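# Lift the dumbbell off the table and hold it

## Task

Raise the whole dumbbell so every part of it sits at least four finger-widths above where it rested on the table, and keep it there in a firm, motionless grip.

## Robot and tools

ROBOT. Two Doosan M1013 arms, left_arm and right_arm, each carrying a Robotiq 140 two-finger gripper and a wrist camera. The left gripper's fingers are rigid. The right gripper's fingers can fold at a hinge: for a reliable squeeze, hold the part in the outer quarter of each pad, near the tip. Closer to the palm the fingers may wrap loosely, slip, or let go later. Pressing fingertips down onto a surface also folds them easily unless the gripper is fully shut, so a later grip may fail.

FRAMES. Scene frame: origin at table-top height, midway between the nominal bases, +z up, +x out over the table, left_arm toward +y. Each arm's hand positions, quaternions, velocities, targets and wrist-camera poses are given in that arm's own base frame. Calibrated bases in the scene frame: left_arm (-0.020, +0.598, +0.133), quat_wxyz (+1.000, 0, 0, -0.015); right_arm (-0.082, -0.552, +0.133), quat_wxyz (+1.000, 0, 0, +0.006). Fixed cameras and the table use the scene frame. In the gripper's own axes the fingers point along +z and open and close along y. end_effector_position is the spot between the closed pads; fingertips extend roughly 33 mm past it when the gap is up to 40 mm, only 9 mm when wide open. Reported poses can be off by a few centimetres.

THE ROW. Every command row has 20 numbers: first left_arm x, y, z (metres), qw, qx, qy, qz, then left gripper position, force_limit, speed; then the same ten for right_arm. x..qz are an absolute pose for that gripper in its own arm's base frame, quaternion w first. The three gripper numbers are absolute settings in [-1, 1]. Both arms are always included. To keep an arm still, resend exactly the pose from the last result taken before it stopped moving, and repeat its last gripper numbers (a 0 is itself a command). To hold an orientation, reuse one fixed quaternion rather than the drifting reported one.

GRIPPER NUMBERS. position: +1 fully open (140 mm), pads touch near -0.8, -1 closes until blocked. force_limit (with speed -1, parts up to 40 mm): about 14 N at -1, 19 N just below 0, 40 N at 0, 58 N at +1. speed: gap rate about 30 mm/s at -1, 140 at 0, 250 at +1; a faster close grips harder (about 64 N at 0, 116 N at +1 on a rigid part from at least 1 cm away). Both default to +1. After closing with -1, confirm object_status = 2. To tighten, raise force_limit and nudge position between -1 and -0.98; to loosen, open and reclose slowly. position_measured is in counts: 3 open, ~75 = 100 mm, 139 = 60 mm, 200 = 20 mm, 230 pads meet. object_status: 0 moving, 1 blocked while opening, 2 blocked while closing, 3 reached target or pads met; it may lag 0.2 to 1.7 s.

TOOLS.
- execute_actions(actions, cameras): actions is a list of actions; each action is up to 15 rows, one per 1/30 s step, the last row held if fewer. Empty list just reports state. An action is rejected if any target lies over 0.6 m from the gripper's current position along any gripper axis. Each step the controller clips the command to within 70 mm and 16 degrees of the measured pose, so check the Hand target line and send the remainder next.
- move(target, speed, blend, stop_force, zero, blocking, cameras): straight-line path from the Hand target to each arm's pose. target is one 20-number row or a list of up to 15 rows (give all rows the same gripper numbers). speed in m/s, 0.002 to 2, default 0.25 (turning up to twice that in rad/s), one value or one per target. blend in metres rounds corners in a list. stop_force in N, 10 to 80, ends an arm's path when it feels that much push along its direction of travel; use it only slowly, not while rotating the gripper, and omit it when backing off a contact. zero (default true) re-zeroes the force before the move. blocking=false returns after about 0.5 s while the move continues; not allowed with stop_force. Paths do not avoid obstacles; avoid passing near an arm's own base. The result adds a move: line (done, off_target, moving, held, fault, plus limits such as paced or held).
- wait(seconds 0 to 10): let time run holding commands.
- stop(): brake a running move.
- zoom_image(camera, region [x0, y0, x1, y1] in pixels, at most 504 by 504): closer view of the latest image. Cameras: cam_head_left, cam_head_right, cam_high, cam_low, cam_left_wrist, cam_right_wrist, all 672x504.
- clear_fault(arm): clears a reported torque or force fault on left_arm or right_arm.
- read_manual(section): licence texts only.
- finished_scene(scene): ends the current scene, integer scene number; make no further call in that reply.

RESULTS. Lines include end_effector_position, end_effector_quat_wxyz, velocities (omitted when joints are within noise), Joint positions, Joint torques, External joint torques, Flange force (gripper axes, includes held weight, noisy), Hand target, Tool commands, object_status, position_measured, and warnings such as MOTOR HOT or OVER-TEMPERATURE FAULT.

AVOID. Arms are stiff: commanding even slightly past a firm contact can trigger a fault stop. A torque fault occurs at joint load limits (N m: waist 309, shoulder 309, elbow 145, forearm roll 26, wrist pitch 23.9, wrist roll 24.3; held weight counts); a force fault at 144 N on any part. Faulted arms need clear_fault. Never let the arms or grippers collide or grip each other. Don't drop the dumbbell, release it while moving, slam into the table, or hold it far off-centre so it twists the wrist. Nothing may fall off or be left off the table. Long holds, stretched poses and pushing toward unreachable poses heat motors and can lock an arm for 30 to 60 s.

Each tool is called as name(argument=value, ...) on one line, values as JSON.

## Session

execute_actions(actions=[])

Scene clock: 0.00 s.
left_arm: end_effector_position=(+0.4066, -0.3791, +0.1450) position_measured=3 object_status=3 end_effector_quat_wxyz=(-0.410, +0.625, +0.536, +0.392) | right_arm: end_effector_position=(+0.8069, -0.0220, +0.1261) position_measured=3 object_status=3 end_effector_quat_wxyz=(+0.066, +0.101, +0.992, +0.020)
Joint positions: left_arm=[-1.099 0.661 1.655 0.524 1.933 -1.067] | right_arm=[-0.085 0.442 1.607 0.045 0.959 -1.476]
Joint velocities: within noise
Joint torques (N m): no reading
External joint torques (N m): no reading
Flange force (N): no reading
Hand target: left_arm +0.4066, -0.3791, +0.1450; -0.410, +0.625, +0.536, +0.392 | right_arm +0.8069, -0.0220, +0.1261; +0.066, +0.101, +0.992, +0.020
Tool commands: left_gripper/position=+1.0 left_gripper/force_limit=+1.0 left_gripper/speed=+1.0 right_gripper/position=+1.0 right_gripper/force_limit=+1.0 right_gripper/speed=+1.0

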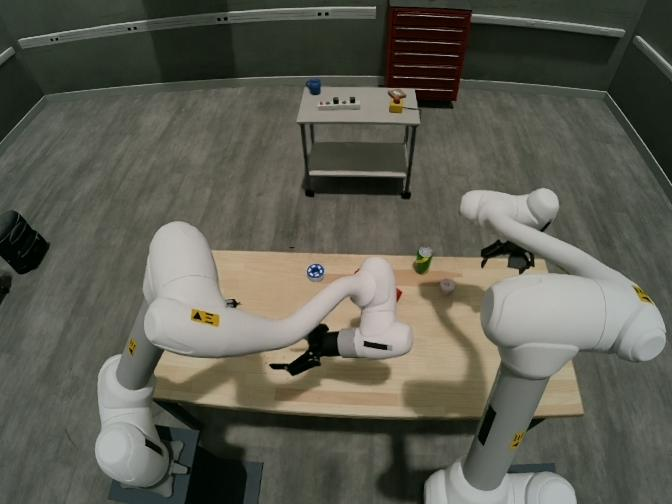

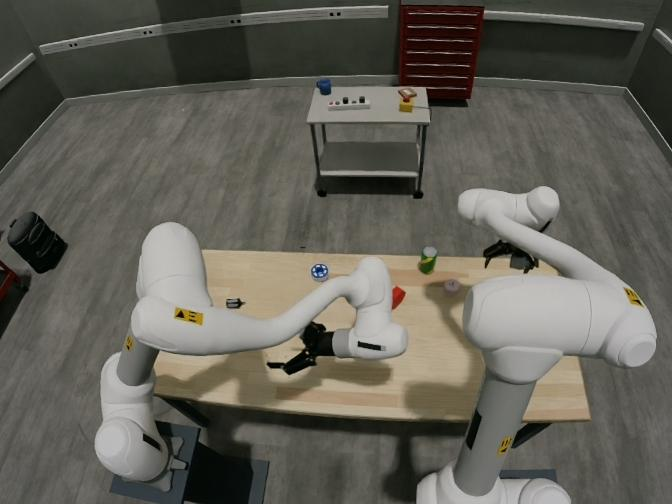

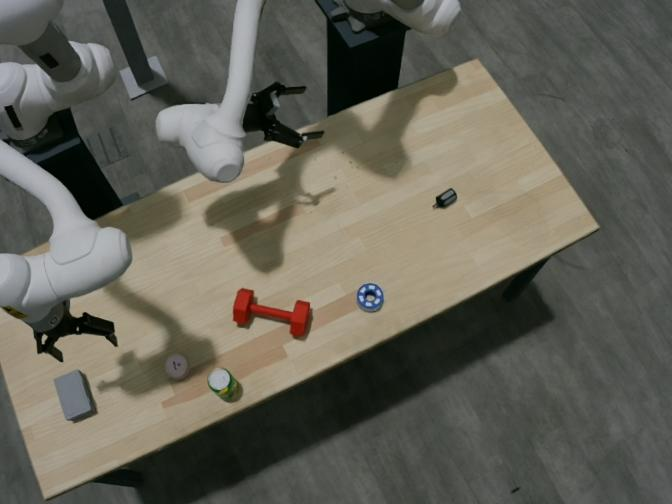

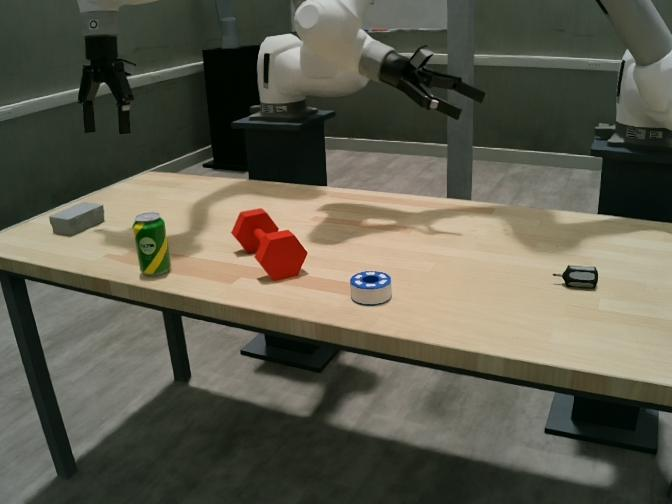

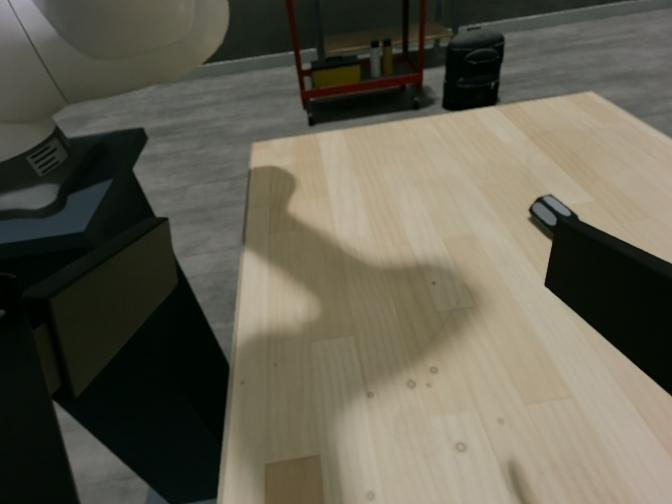

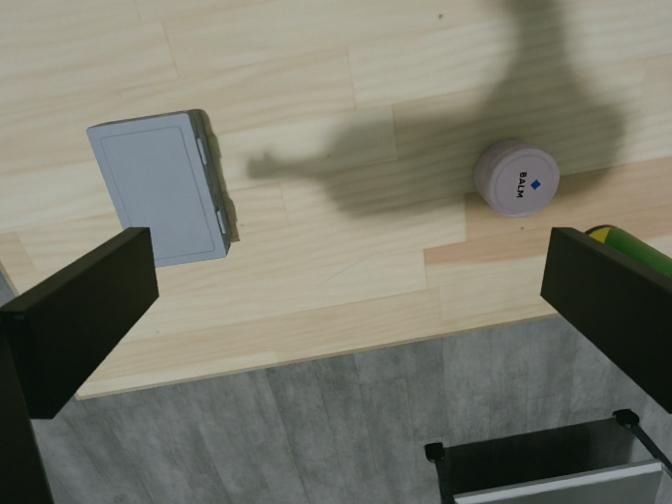

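move(target=[[0.47,-0.15,0.2,-0.410,0.625,0.536,0.392,1,1,1,0.8069,-0.022,0.1261,0.066,0.101,0.992,0.020,1,1,1],[0.47,-0.15,0.2,-0.410,0.625,0.536,0.392,1,1,1,0.866,0.387,0.12,0,-0.433,0.901,0,1,1,1]])

Scene clock: 25.03 s.
left_arm: end_effector_position=(+0.4700, -0.1500, +0.2000) position_measured=3 object_status=3 end_effector_quat_wxyz=(-0.410, +0.625, +0.536, +0.392) | right_arm: end_effector_position=(+0.8660, +0.3869, +0.1200) position_measured=3 object_status=3 end_effector_quat_wxyz=(+0.000, -0.433, +0.901, +0.000)
Joint positions: left_arm=[-0.847 0.422 1.945 0.736 1.783 -0.946] | right_arm=[0.384 0.729 1.137 0 1.276 -2.083]
Joint velocities: within noise
Joint torques (N m): left_arm=[-1.18 -69.23 -29.07 3.56 2.29 0.32] | right_arm=[0.93 -104.82 -41.89 3.57 -0.16 0.43]
External joint torques (N m): left_arm=[1.56 -4.35 -1.06 -0.02 -0.05 -0.32] | right_arm=[-0.75 -6.46 1.05 0.61 0.2 -0.43]
Flange force (N): left_arm=[6.3 -1.6 1.6] | right_arm=[13.0 5.3 -2.6]
Hand target: left_arm +0.4700, -0.1500, +0.2000; -0.410, +0.625, +0.536, +0.392 | right_arm +0.8660, +0.3870, +0.1200; +0.000, -0.433, +0.901, +0.000
Off the commanded pose: left_arm 0.000 m, 0 deg | right_arm 0.000 m, 0 deg.
move: done
camera_calibration:
cam_left_wrist: T_world_to_cam=[[0.992066, -0.0777868, -0.0987669, -0.448616], [-0.125643, -0.640996, -0.757191, 0.118287], [-0.00440968, 0.763593, -0.645683, 0.386565], [0, 0, 0, 1]] pos_world=[0.461623, -0.254253, 0.294856]
cam_right_wrist: T_world_to_cam=[[-0.773353, 0.633337, 0.0284551, 0.426562], [0.605689, 0.724845, 0.328238, -0.836971], [0.18726, 0.271079, -0.944166, -0.00978022], [0, 0, 0, 1]] pos_world=[0.838659, 0.339168, 0.253354]

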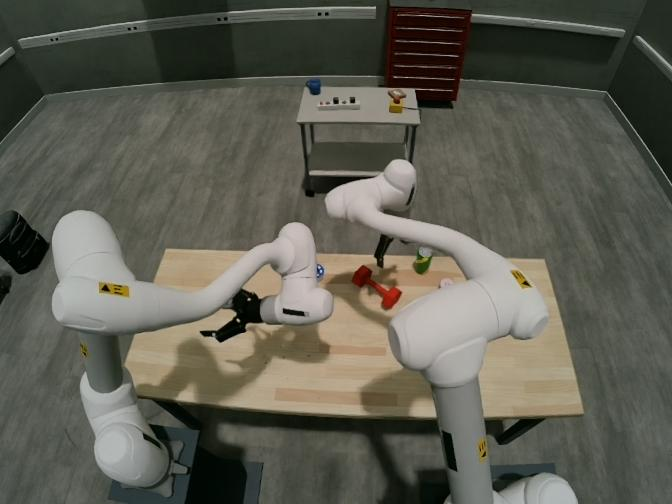

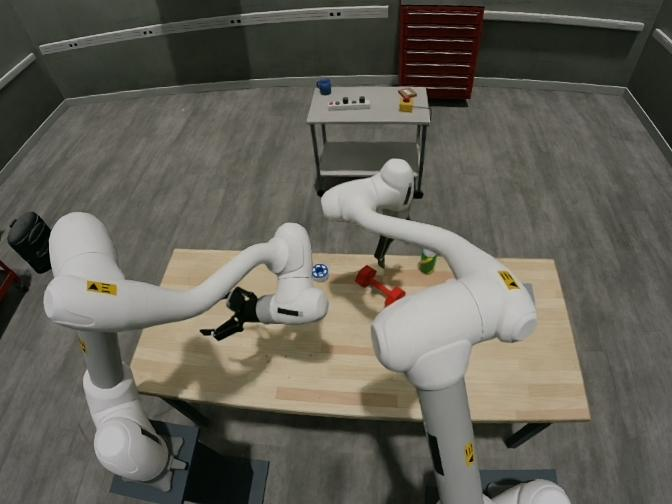

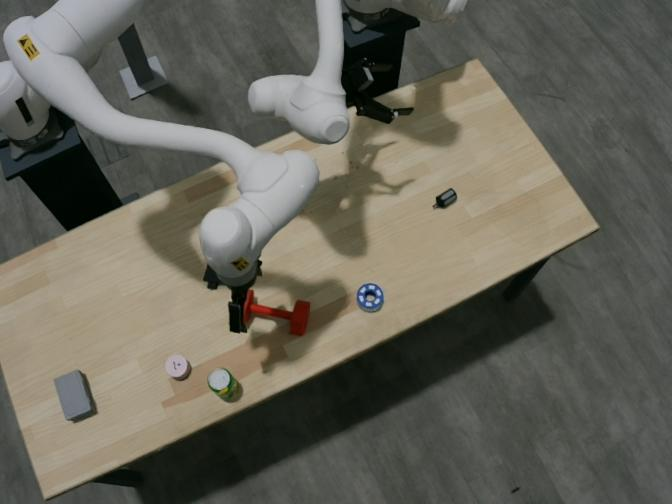

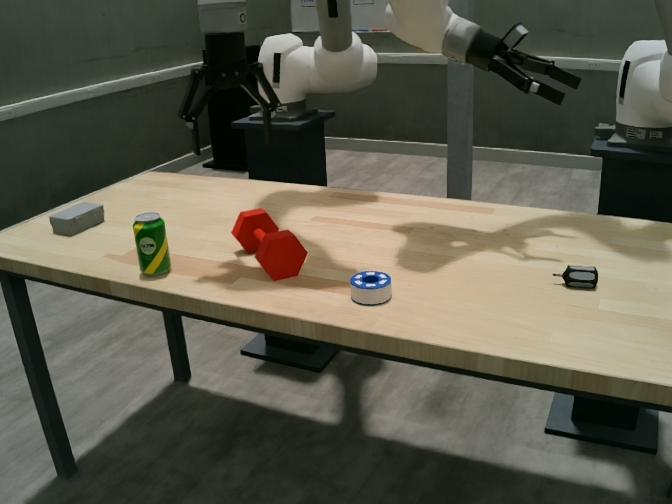

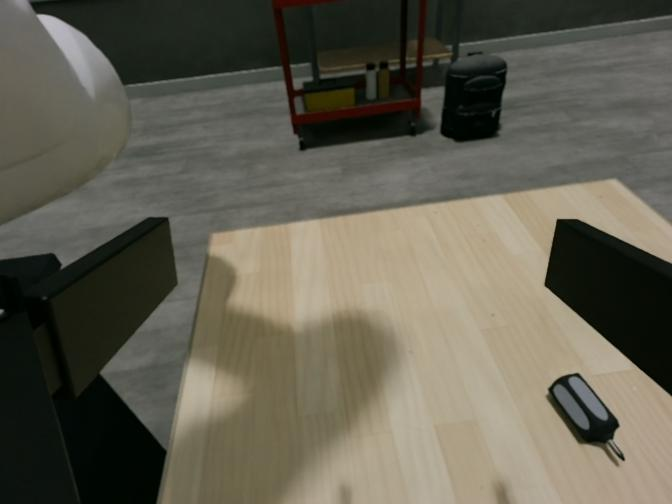

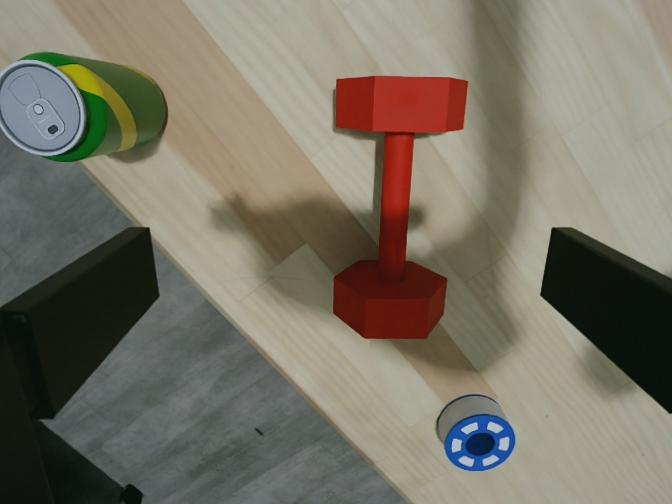

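move(target=[0.47,-0.15,0.2,-0.410,0.625,0.536,0.392,1,1,1,0.842,0.438,0.02,0,-0.433,0.901,0,1,1,1], cameras=["cam_high","cam_low","cam_right_wrist"])

Scene clock: 40.60 s.
left_arm: end_effector_position=(+0.4700, -0.1500, +0.2000) position_measured=3 object_status=3 end_effector_quat_wxyz=(-0.410, +0.625, +0.536, +0.392) | right_arm: end_effector_position=(+0.8421, +0.4380, +0.0201) position_measured=3 object_status=3 end_effector_quat_wxyz=(+0.000, -0.433, +0.901, +0.000)
Joint positions: left_arm=[-0.847 0.422 1.945 0.736 1.783 -0.946] | right_arm=[0.443 0.792 1.213 0 1.136 -2.023]
Joint velocities: within noise
Joint torques (N m): left_arm=[-1.31 -69.54 -28.98 3.57 2.28 0.3] | right_arm=[0.56 -107.41 -40 3.4 0.01 0.39]
External joint torques (N m): left_arm=[1.41 -4.59 -1.21 -0.01 -0.02 -0.31] | right_arm=[-0.25 -6.37 1.35 0.56 0.03 -0.39]
Flange force (N): left_arm=[6.7 -1.7 1.3] | right_arm=[13.0 5.0 -3.8]
Hand target: left_arm +0.4700, -0.1500, +0.2000; -0.410, +0.625, +0.536, +0.392 | right_arm +0.8420, +0.4380, +0.0200; +0.000, -0.433, +0.901, +0.000
Off the commanded pose: left_arm 0.000 m, 0 deg | right_arm 0.000 m, 0 deg.
move: done
camera_calibration:
cam_right_wrist: T_world_to_cam=[[-0.773339, 0.633357, 0.0283815, 0.37854], [0.605676, 0.72483, 0.328296, -0.82657], [0.187357, 0.271074, -0.944149, -0.113607], [0, 0, 0, 1]] pos_world=[0.814659, 0.390168, 0.153354]
Images, in order (width x height): cam_high 672x504, cam_low 672x504, cam_right_wrist 672x504.

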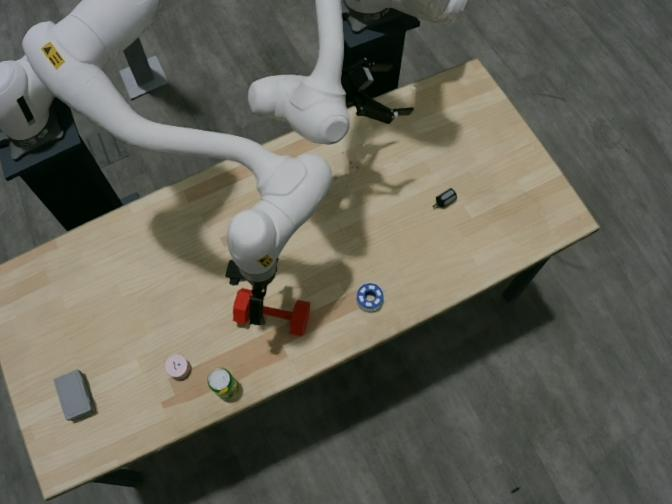

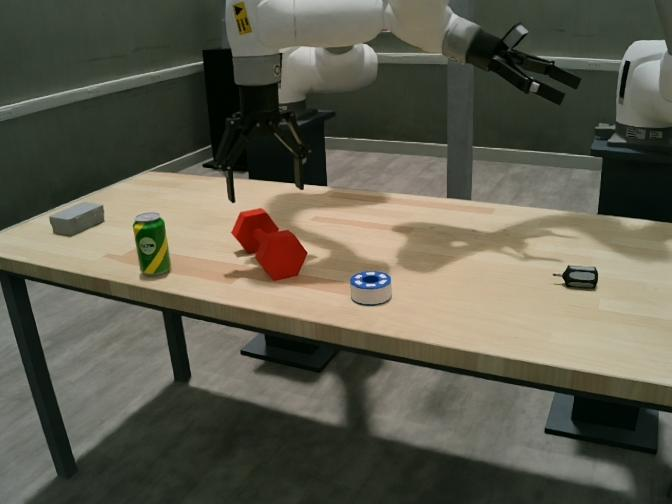

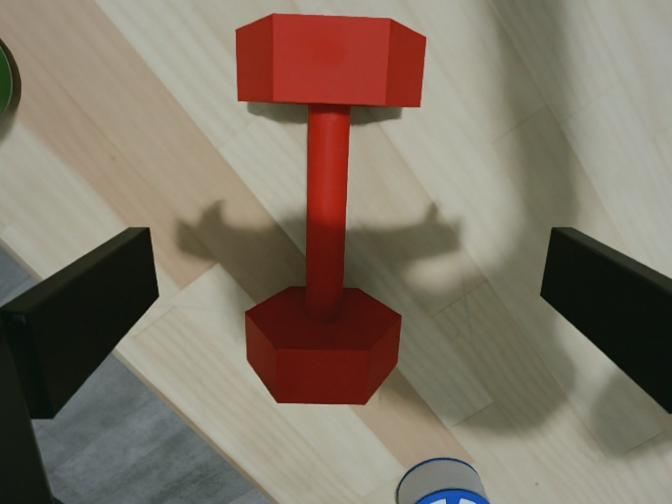

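move(target=[0.47,-0.15,0.2,-0.410,0.625,0.536,0.392,1,1,1,0.8395,0.424,-0.01,0,-0.4187,0.9081,0,1,1,1], cameras=["cam_high","cam_low","cam_right_wrist"])

zoom_image(camera="cam_low", region=[170, 80, 370, 300])

Scene clock: 61.50 s.
left_arm: end_effector_position=(+0.4700, -0.1500, +0.2000) position_measured=3 object_status=3 end_effector_quat_wxyz=(-0.410, +0.625, +0.536, +0.392) | right_arm: end_effector_position=(+0.8395, +0.4240, -0.0100) position_measured=3 object_status=3 end_effector_quat_wxyz=(+0.000, -0.419, +0.908, +0.000)
Joint positions: left_arm=[-0.847 0.422 1.945 0.736 1.783 -0.946] | right_arm=[0.431 0.802 1.255 0 1.085 -2.004]
Joint velocities: within noise
Joint torques (N m): left_arm=[-1.42 -69.58 -28.89 3.57 2.27 0.31] | right_arm=[0.8 -106.96 -38.94 3.29 -0.1 0.39]
External joint torques (N m): left_arm=[1.37 -3.94 -1.28 -0.01 -0.03 -0.31] | right_arm=[-0.23 -6.6 1.23 0.58 0.14 -0.39]
Flange force (N): left_arm=[5.8 -1.0 0.9] | right_arm=[12.5 4.5 -4.8]
Hand target: left_arm +0.4700, -0.1500, +0.2000; -0.410, +0.625, +0.536, +0.392 | right_arm +0.8395, +0.4240, -0.0100; +0.000, -0.419, +0.908, +0.000
Off the commanded pose: left_arm 0.000 m, 0 deg | right_arm 0.000 m, 0 deg.
move: done
camera_calibration:
cam_right_wrist: T_world_to_cam=[[-0.75278, 0.657658, 0.0284282, 0.358667], [0.628464, 0.705174, 0.328272, -0.815924], [0.195844, 0.264983, -0.944155, -0.142238], [0, 0, 0, 1]] pos_world=[0.810633, 0.377179, 0.123354]
Images, in order (width x height): cam_high 672x504, cam_low 672x504, cam_right_wrist 672x504.

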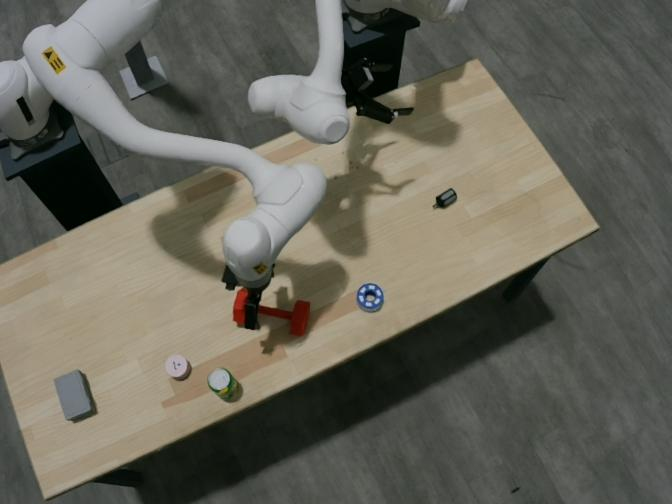

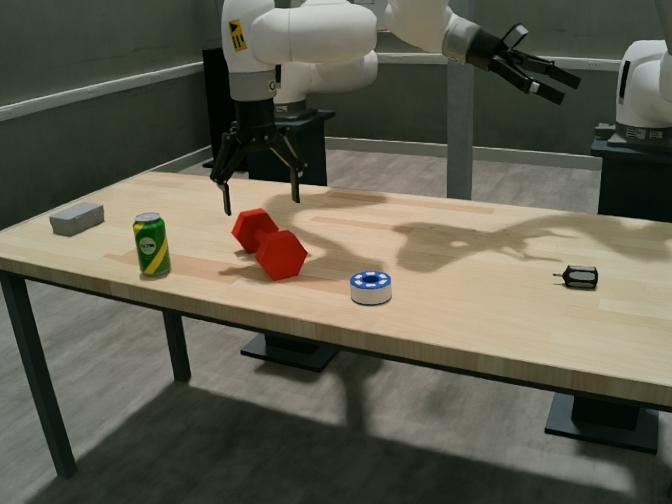

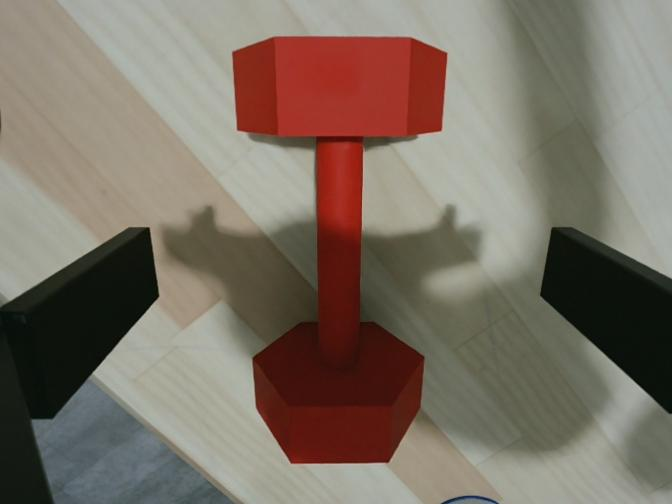

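Scaled by 2.291 from the camera's 672x504 image, which has a finer 960x720 frame.

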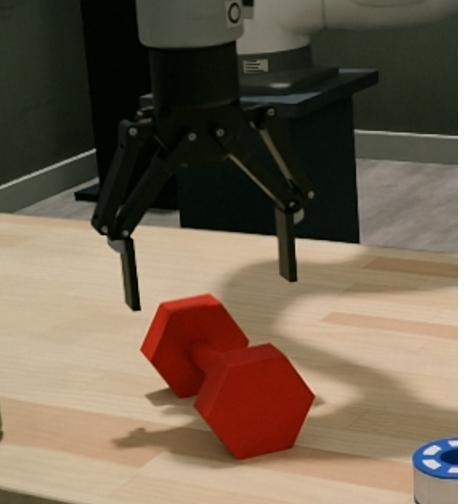

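move(target=[0.47,-0.15,0.2,-0.410,0.625,0.536,0.392,1,1,1,0.843,0.429,-0.04,0,-0.4187,0.9081,0,1,1,1], cameras=["cam_high","cam_low","cam_right_wrist"], speed=0.1)

zoom_image(camera="cam_low", region=[170, 80, 370, 300])

zoom_image(camera="cam_high", region=[190, 220, 350, 350])

Scene clock: 71.00 s.
left_arm: end_effector_position=(+0.4700, -0.1500, +0.2000) position_measured=3 object_status=3 end_effector_quat_wxyz=(-0.410, +0.625, +0.536, +0.392) | right_arm: end_effector_position=(+0.8430, +0.4290, -0.0399) position_measured=3 object_status=3 end_effector_quat_wxyz=(+0.000, -0.419, +0.908, +0.000)
Joint positions: left_arm=[-0.847 0.422 1.945 0.736 1.783 -0.946] | right_arm=[0.434 0.834 1.254 0 1.054 -2.001]
Joint velocities: within noise
Joint torques (N m): left_arm=[-1.22 -69.62 -29.02 3.56 2.27 0.28] | right_arm=[1.01 -108.86 -38.33 3.22 -0.09 0.39]
External joint torques (N m): left_arm=[0.98 -4.3 -1.13 0 -0.02 -0.29] | right_arm=[-1.44 -6.11 1.35 0.56 0.13 -0.38]
Flange force (N): left_arm=[6.1 -2.0 0.8] | right_arm=[12.5 3.1 -4.7]
Hand target: left_arm +0.4700, -0.1500, +0.2000; -0.410, +0.625, +0.536, +0.392 | right_arm +0.8430, +0.4290, -0.0400; +0.000, -0.419, +0.908, +0.000
Off the commanded pose: left_arm 0.000 m, 0 deg | right_arm 0.000 m, 0 deg.
move: done
camera_calibration:
cam_right_wrist: T_world_to_cam=[[-0.752781, 0.657657, 0.0284277, 0.358867], [0.628463, 0.705175, 0.328272, -0.811801], [0.195844, 0.264983, -0.944155, -0.172573], [0, 0, 0, 1]] pos_world=[0.814133, 0.382179, 0.0933541]
Images, in order (width x height): cam_high 672x504, cam_low 672x504, cam_right_wrist 672x504.

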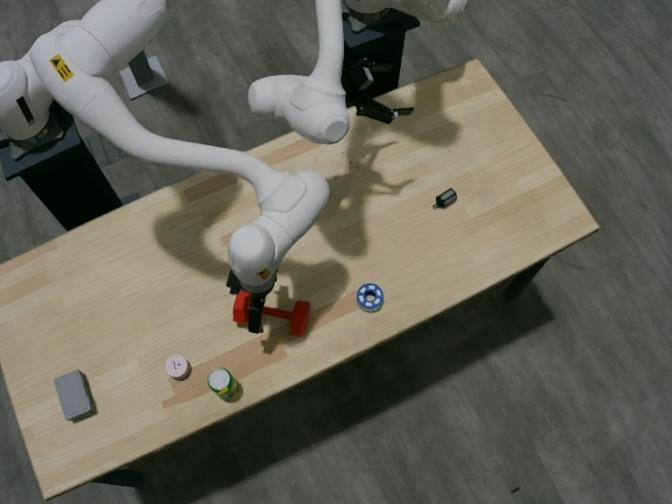

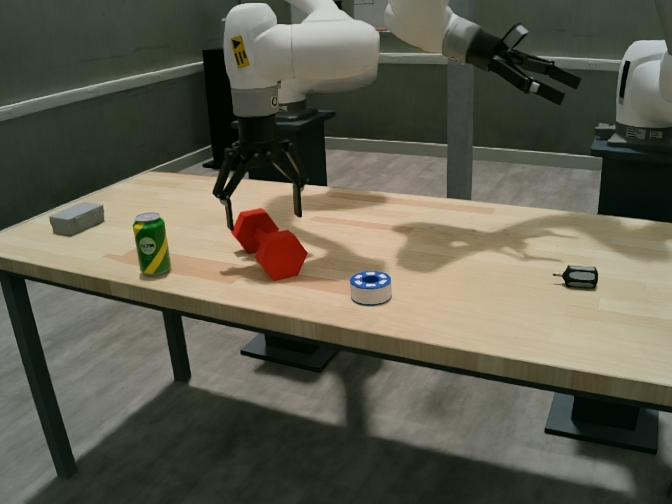

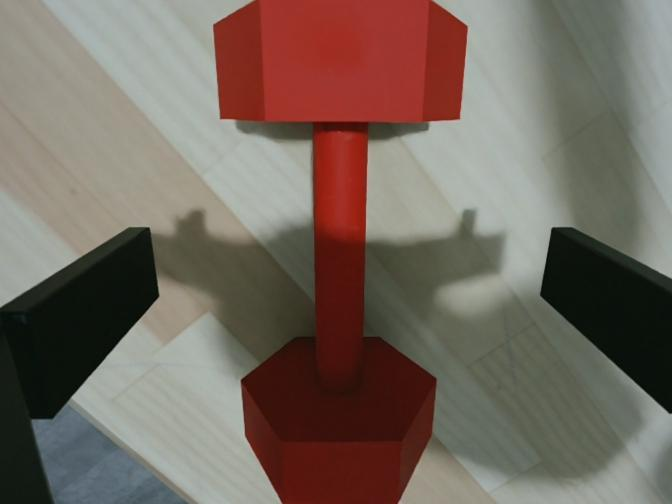

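Scaled by 2.291 from the camera's 672x504 image, which has a finer 960x720 frame.

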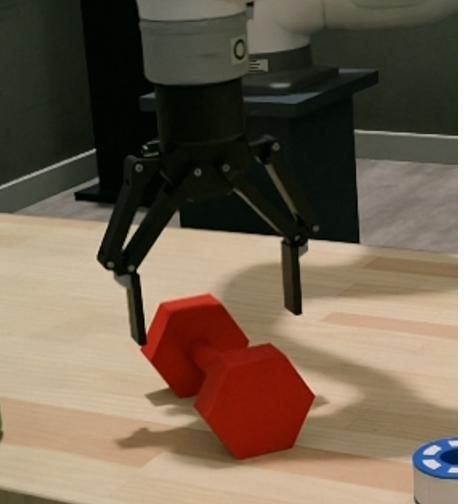

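Scaled by 3.150 from the camera's 672x504 image, which has a finer 960x720 frame.

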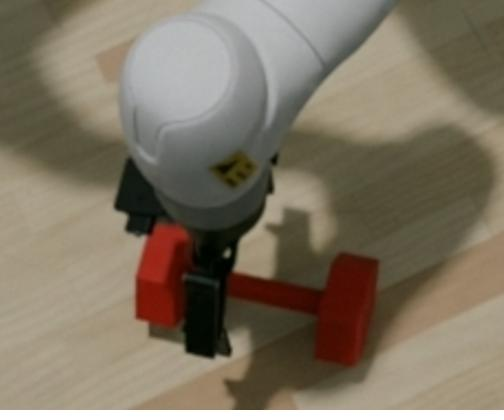

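move(target=[0.47,-0.15,0.2,-0.410,0.625,0.536,0.392,1,1,1,0.843,0.429,-0.058,0,-0.4187,0.9081,0,0,1,-0.5], cameras=["cam_high","cam_low","cam_right_wrist"], speed=0.05)

zoom_image(camera="cam_low", region=[170, 80, 370, 300])

zoom_image(camera="cam_high", region=[190, 220, 350, 350])

Scene clock: 84.60 s.
left_arm: end_effector_position=(+0.4700, -0.1500, +0.2000) position_measured=3 object_status=3 end_effector_quat_wxyz=(-0.410, +0.625, +0.536, +0.392) | right_arm: end_effector_position=(+0.8430, +0.4290, -0.0580) position_measured=129 object_status=0 end_effector_quat_wxyz=(+0.000, -0.419, +0.908, +0.000)
Joint positions: left_arm=[-0.847 0.422 1.945 0.736 1.783 -0.946] | right_arm=[0.434 0.85 1.261 0 1.031 -2.001]
Joint velocities: within noise
Joint torques (N m): left_arm=[-1.1 -69.65 -28.97 3.59 2.31 0.3] | right_arm=[0.97 -109.18 -37.74 3.18 -0.12 0.37]
External joint torques (N m): left_arm=[1.08 -3.85 -1.08 -0.03 -0.06 -0.31] | right_arm=[-0.89 -7.03 1.06 0.58 0.16 -0.37]
Flange force (N): left_arm=[5.4 -1.5 0.9] | right_arm=[12.6 3.8 -5.9]
Hand target: left_arm +0.4700, -0.1500, +0.2000; -0.410, +0.625, +0.536, +0.392 | right_arm +0.8430, +0.4290, -0.0580; +0.000, -0.419, +0.908, +0.000
Off the commanded pose: left_arm 0.000 m, 0 deg | right_arm 0.000 m, 0 deg.
move: done
camera_calibration:
cam_right_wrist: T_world_to_cam=[[-0.752781, 0.657656, 0.0284372, 0.359447], [0.628491, 0.705209, 0.328146, -0.805815], [0.195753, 0.264895, -0.944199, -0.189524], [0, 0, 0, 1]] pos_world=[0.814132, 0.382079, 0.0752542]
Images, in order (width x height): cam_high 672x504, cam_low 672x504, cam_right_wrist 672x504.

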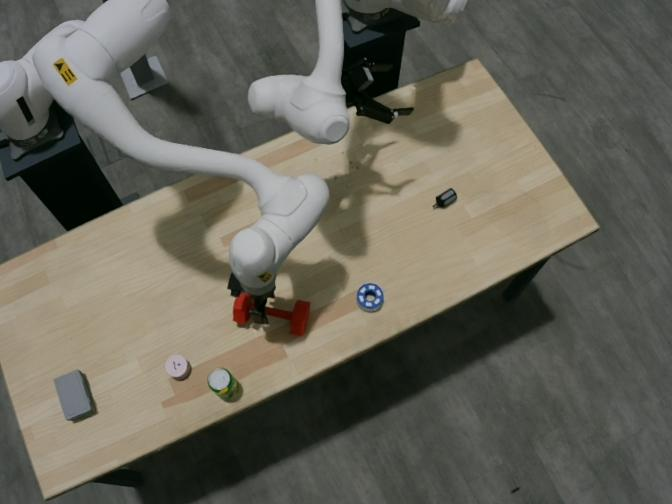

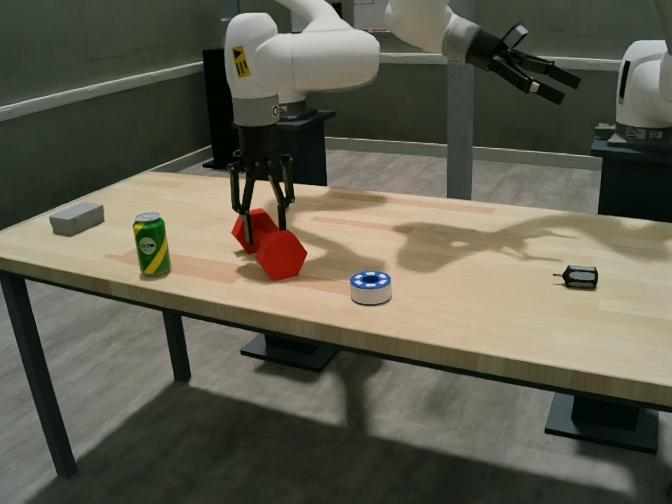

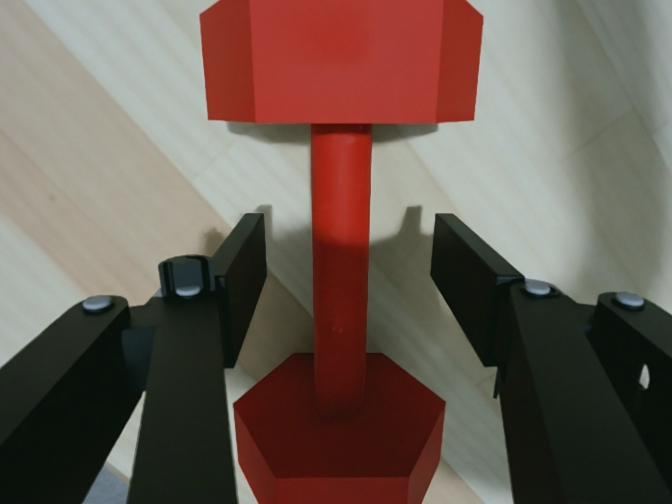

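Scaled by 2.291 from the camera's 672x504 image, which has a finer 960x720 frame.

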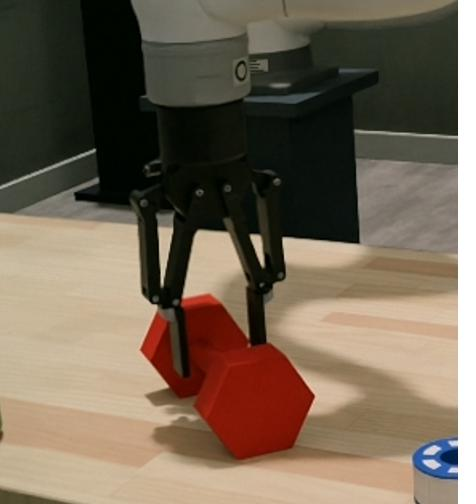

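Scaled by 3.150 from the camera's 672x504 image, which has a finer 960x720 frame.

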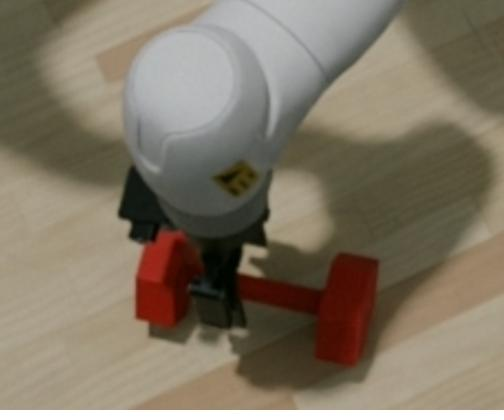

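move(target=[0.47,-0.15,0.2,-0.410,0.625,0.536,0.392,1,1,1,0.8505,0.4384,-0.064,0,-0.4187,0.9081,0,0,1,-0.5], cameras=["cam_high","cam_low","cam_right_wrist"], speed=0.05)

zoom_image(camera="cam_low", region=[210, 180, 320, 290])

zoom_image(camera="cam_high", region=[190, 220, 350, 350])

Scene clock: 97.17 s.
left_arm: end_effector_position=(+0.4700, -0.1500, +0.2000) position_measured=3 object_status=3 end_effector_quat_wxyz=(-0.410, +0.625, +0.536, +0.392) | right_arm: end_effector_position=(+0.8505, +0.4384, -0.0640) position_measured=129 object_status=3 end_effector_quat_wxyz=(+0.000, -0.419, +0.908, +0.000)
Joint positions: left_arm=[-0.847 0.422 1.945 0.736 1.783 -0.946] | right_arm=[0.44 0.871 1.231 0 1.039 -1.995]
Joint velocities: within noise
Joint torques (N m): left_arm=[-1.3 -69.42 -28.91 3.55 2.29 0.31] | right_arm=[0.78 -110.62 -37.84 3.16 -0.14 0.36]
External joint torques (N m): left_arm=[1.3 -4.32 -1.18 0.01 -0.04 -0.32] | right_arm=[0.81 -7.11 1.1 0.63 0.19 -0.36]
Flange force (N): left_arm=[6.2 -1.6 1.1] | right_arm=[12.2 5.5 -6.0]
Hand target: left_arm +0.4700, -0.1500, +0.2000; -0.410, +0.625, +0.536, +0.392 | right_arm +0.8505, +0.4384, -0.0640; +0.000, -0.419, +0.908, +0.000
Off the commanded pose: left_arm 0.000 m, 0 deg | right_arm 0.000 m, 0 deg.
move: done
camera_calibration:
cam_right_wrist: T_world_to_cam=[[-0.75278, 0.657658, 0.0284282, 0.359081], [0.628464, 0.705174, 0.328272, -0.815161], [0.195844, 0.264983, -0.944155, -0.19926], [0, 0, 0, 1]] pos_world=[0.821633, 0.391479, 0.0692541]
Images, in order (width x height): cam_high 672x504, cam_low 672x504, cam_right_wrist 672x504.

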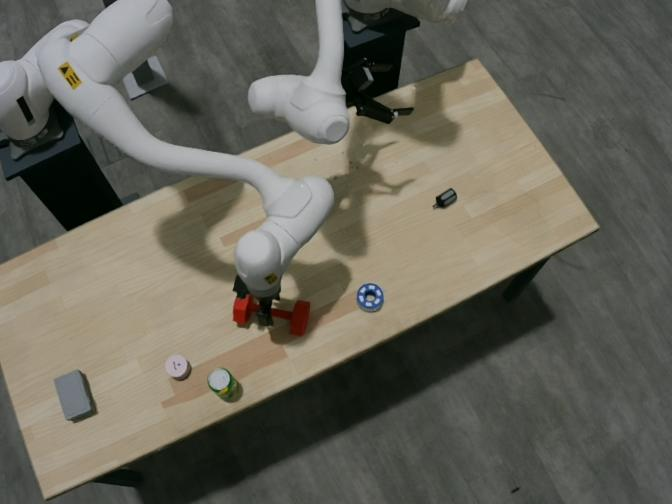

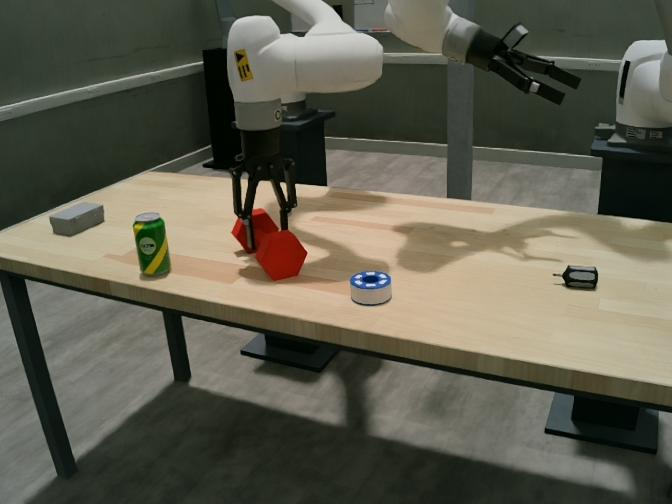

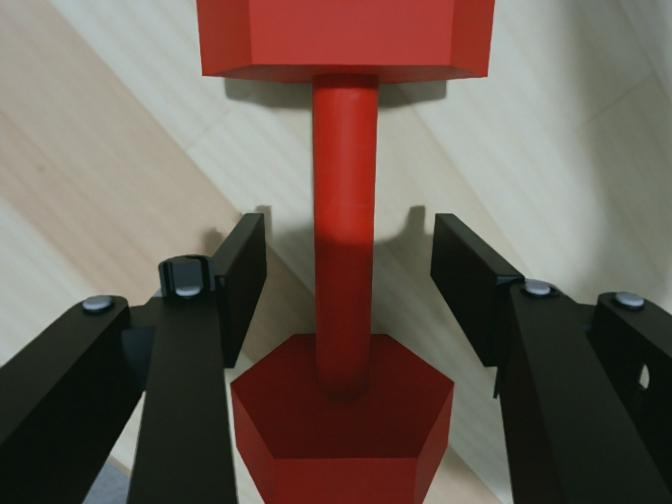

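Scaled by 4.582 from the camera's 672x504 image, which has a finer 960x720 frame.

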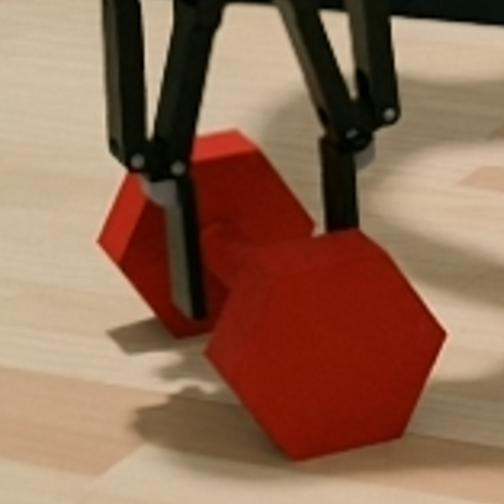

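Scaled by 3.150 from the camera's 672x504 image, which has a finer 960x720 frame.

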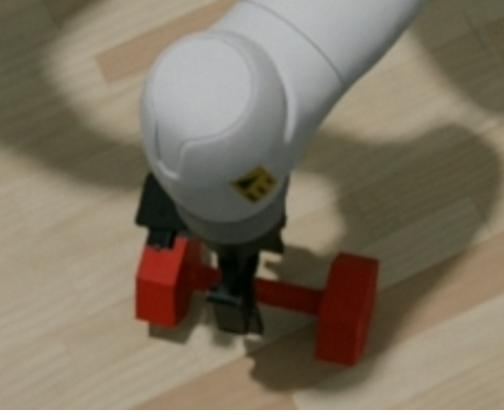

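move(target=[[0.47,-0.15,0.2,-0.410,0.625,0.536,0.392,1,1,1,0.8535,0.4424,-0.071,0,-0.4187,0.9081,0,0,1,-0.5],[0.47,-0.15,0.2,-0.410,0.625,0.536,0.392,1,1,1,0.8535,0.4424,-0.071,0,-0.4187,0.9081,0,-1,1,-0.5]], cameras=["cam_high","cam_low","cam_right_wrist"], speed=0.05)

zoom_image(camera="cam_low", region=[210, 180, 320, 290])

Scene clock: 105.47 s.
left_arm: end_effector_position=(+0.4700, -0.1500, +0.2000) position_measured=3 object_status=3 end_effector_quat_wxyz=(-0.410, +0.625, +0.536, +0.392) | right_arm: end_effector_position=(+0.8535, +0.4424, -0.0710) position_measured=199 object_status=0 end_effector_quat_wxyz=(+0.000, -0.419, +0.908, +0.000)
Joint positions: left_arm=[-0.847 0.422 1.945 0.736 1.783 -0.946] | right_arm=[0.442 0.884 1.22 0 1.037 -1.993]
Joint velocities: within noise
Joint torques (N m): left_arm=[-1.32 -69.4 -28.99 3.58 2.28 0.3] | right_arm=[1.75 -103.41 -34.69 3.5 -0.74 0.48]
External joint torques (N m): left_arm=[1.56 -4.48 -1.23 -0.03 -0.04 -0.31] | right_arm=[-1.4 -15.11 -2.08 0.27 0.78 -0.48]
Flange force (N): left_arm=[6.6 -1.5 1.4] | right_arm=[14.8 3.9 -14.8]
Hand target: left_arm +0.4700, -0.1500, +0.2000; -0.410, +0.625, +0.536, +0.392 | right_arm +0.8535, +0.4424, -0.0710; +0.000, -0.419, +0.908, +0.000
Off the commanded pose: left_arm 0.000 m, 0 deg | right_arm 0.000 m, 0 deg.
move: done
camera_calibration:
cam_right_wrist: T_world_to_cam=[[-0.752767, 0.657675, 0.028366, 0.358828], [0.628478, 0.705193, 0.328205, -0.817655], [0.195849, 0.26489, -0.94418, -0.207509], [0, 0, 0, 1]] pos_world=[0.824633, 0.395579, 0.0622541]
Images, in order (width x height): cam_high 672x504, cam_low 672x504, cam_right_wrist 672x504.

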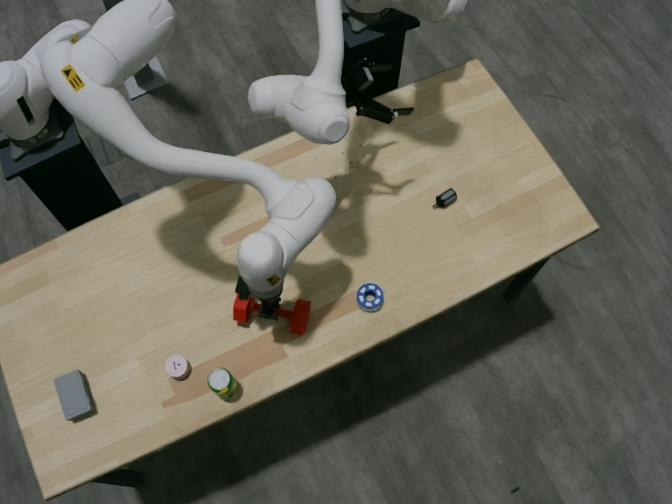

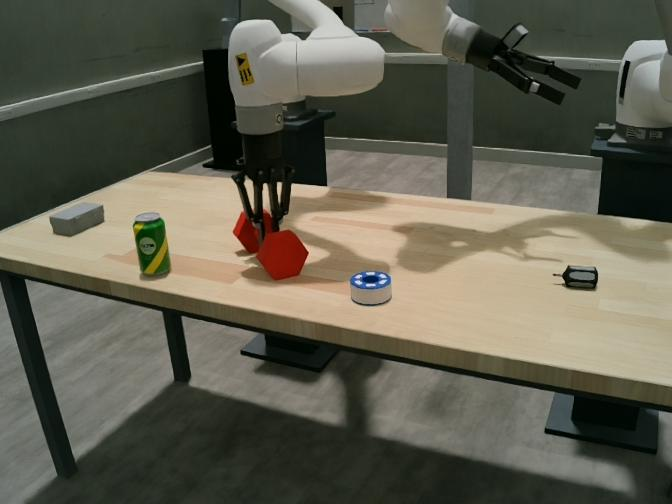

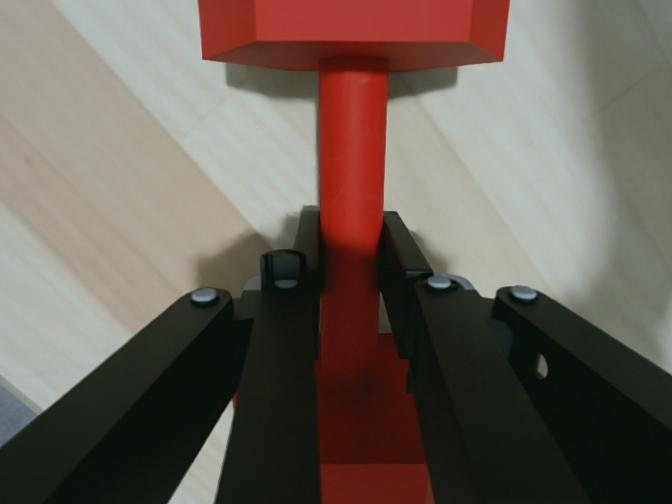

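Scaled by 4.582 from the camera's 672x504 image, which has a finer 960x720 frame.

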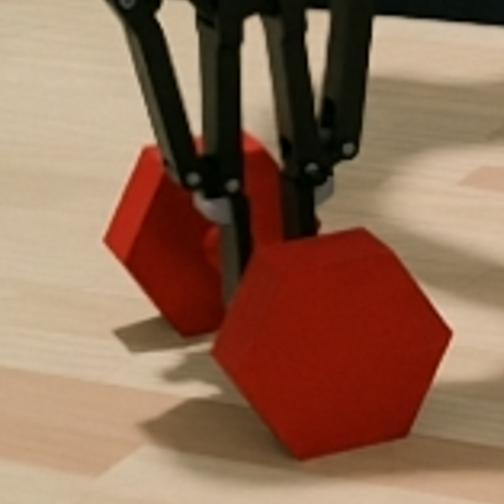

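move(target=[0.47,-0.15,0.2,-0.410,0.625,0.536,0.392,1,1,1,0.8535,0.4424,-0.04,0,-0.4187,0.9081,0,-1,1,-0.5], cameras=["cam_low","cam_right_wrist"], speed=0.05)

Scene clock: 109.10 s.
left_arm: end_effector_position=(+0.4700, -0.1500, +0.2000) position_measured=3 object_status=3 end_effector_quat_wxyz=(-0.410, +0.625, +0.536, +0.392) | right_arm: end_effector_position=(+0.8535, +0.4424, -0.0400) position_measured=199 object_status=2 end_effector_quat_wxyz=(+0.000, -0.419, +0.908, +0.000)
Joint positions: left_arm=[-0.847 0.422 1.945 0.736 1.783 -0.946] | right_arm=[0.442 0.858 1.208 0 1.076 -1.993]
Joint velocities: within noise
Joint torques (N m): left_arm=[-1.25 -69.36 -28.94 3.58 2.27 0.33] | right_arm=[1.03 -119.51 -43.53 3.23 -0.3 0.36]
External joint torques (N m): left_arm=[1.4 -4.46 -1.15 -0.04 -0.01 -0.34] | right_arm=[-1.6 2.1 6 0.6 0.35 -0.36]
Flange force (N): left_arm=[6.4 -1.8 1.3] | right_arm=[13.9 3.4 3.9]
Hand target: left_arm +0.4700, -0.1500, +0.2000; -0.410, +0.625, +0.536, +0.392 | right_arm +0.8535, +0.4424, -0.0400; +0.000, -0.419, +0.908, +0.000
Off the commanded pose: left_arm 0.000 m, 0 deg | right_arm 0.000 m, 0 deg.
move: done
camera_calibration:
cam_right_wrist: T_world_to_cam=[[-0.752781, 0.657656, 0.0284372, 0.358027], [0.628491, 0.705209, 0.328146, -0.82777], [0.195753, 0.264895, -0.944199, -0.178134], [0, 0, 0, 1]] pos_world=[0.824632, 0.395479, 0.0932542]
Images, in order (width x height): cam_low 672x504, cam_right_wrist 672x504.

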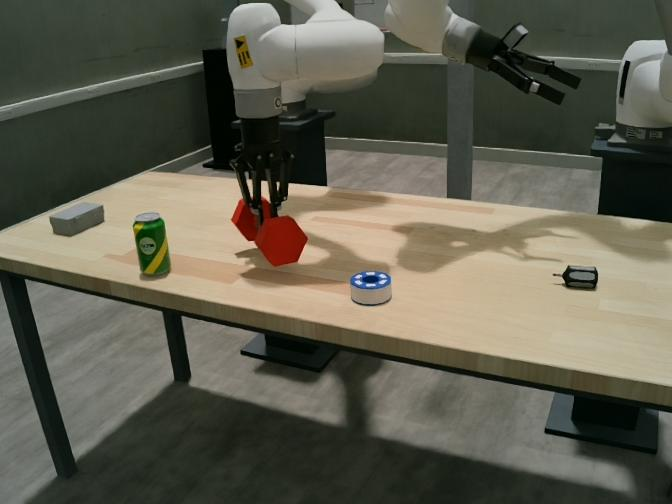

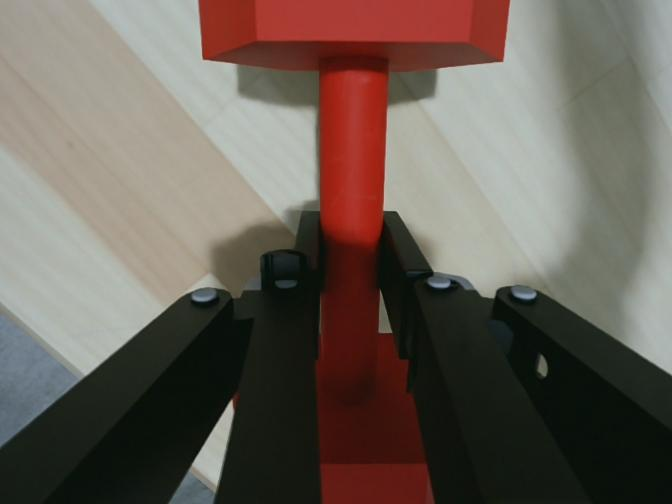

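Held well; about 1 kg. Continue.

move(target=[0.47,-0.15,0.2,-0.410,0.625,0.536,0.392,1,1,1,0.8535,0.4424,0.06,0,-0.4187,0.9081,0,-1,1,-0.5], cameras=["cam_low"], speed=0.1)

finished_scene(scene=1)

Scene clock: 112.70 s.
left_arm: end_effector_position=(+0.4700, -0.1500, +0.2000) position_measured=3 object_status=3 end_effector_quat_wxyz=(-0.410, +0.625, +0.536, +0.392) | right_arm: end_effector_position=(+0.8535, +0.4424, +0.0600) position_measured=199 object_status=2 end_effector_quat_wxyz=(+0.000, -0.419, +0.908, +0.000)
Joint positions: left_arm=[-0.847 0.422 1.945 0.736 1.783 -0.946] | right_arm=[0.442 0.785 1.149 0 1.208 -1.993]
Joint velocities: within noise
Joint torques (N m): left_arm=[-1.18 -69.28 -28.99 3.57 2.26 0.31] | right_arm=[1.06 -116.9 -46.45 3.46 -0.18 0.4]
External joint torques (N m): left_arm=[1.16 -4.07 -1.17 -0.02 -0.02 -0.32] | right_arm=[-1.14 2.42 6.59 0.61 0.22 -0.4]
Flange force (N): left_arm=[5.8 -1.6 0.9] | right_arm=[15.2 4.5 6.2]
Hand target: left_arm +0.4700, -0.1500, +0.2000; -0.410, +0.625, +0.536, +0.392 | right_arm +0.8535, +0.4424, +0.0600; +0.000, -0.419, +0.908, +0.000
Off the commanded pose: left_arm 0.000 m, 0 deg | right_arm 0.000 m, 0 deg.
move: done
Images, in order (width x height): cam_low 672x504.

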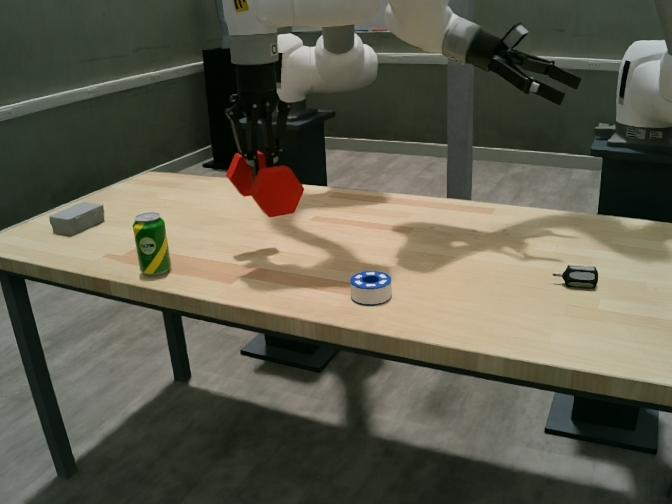

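The scene is finished: the task was done.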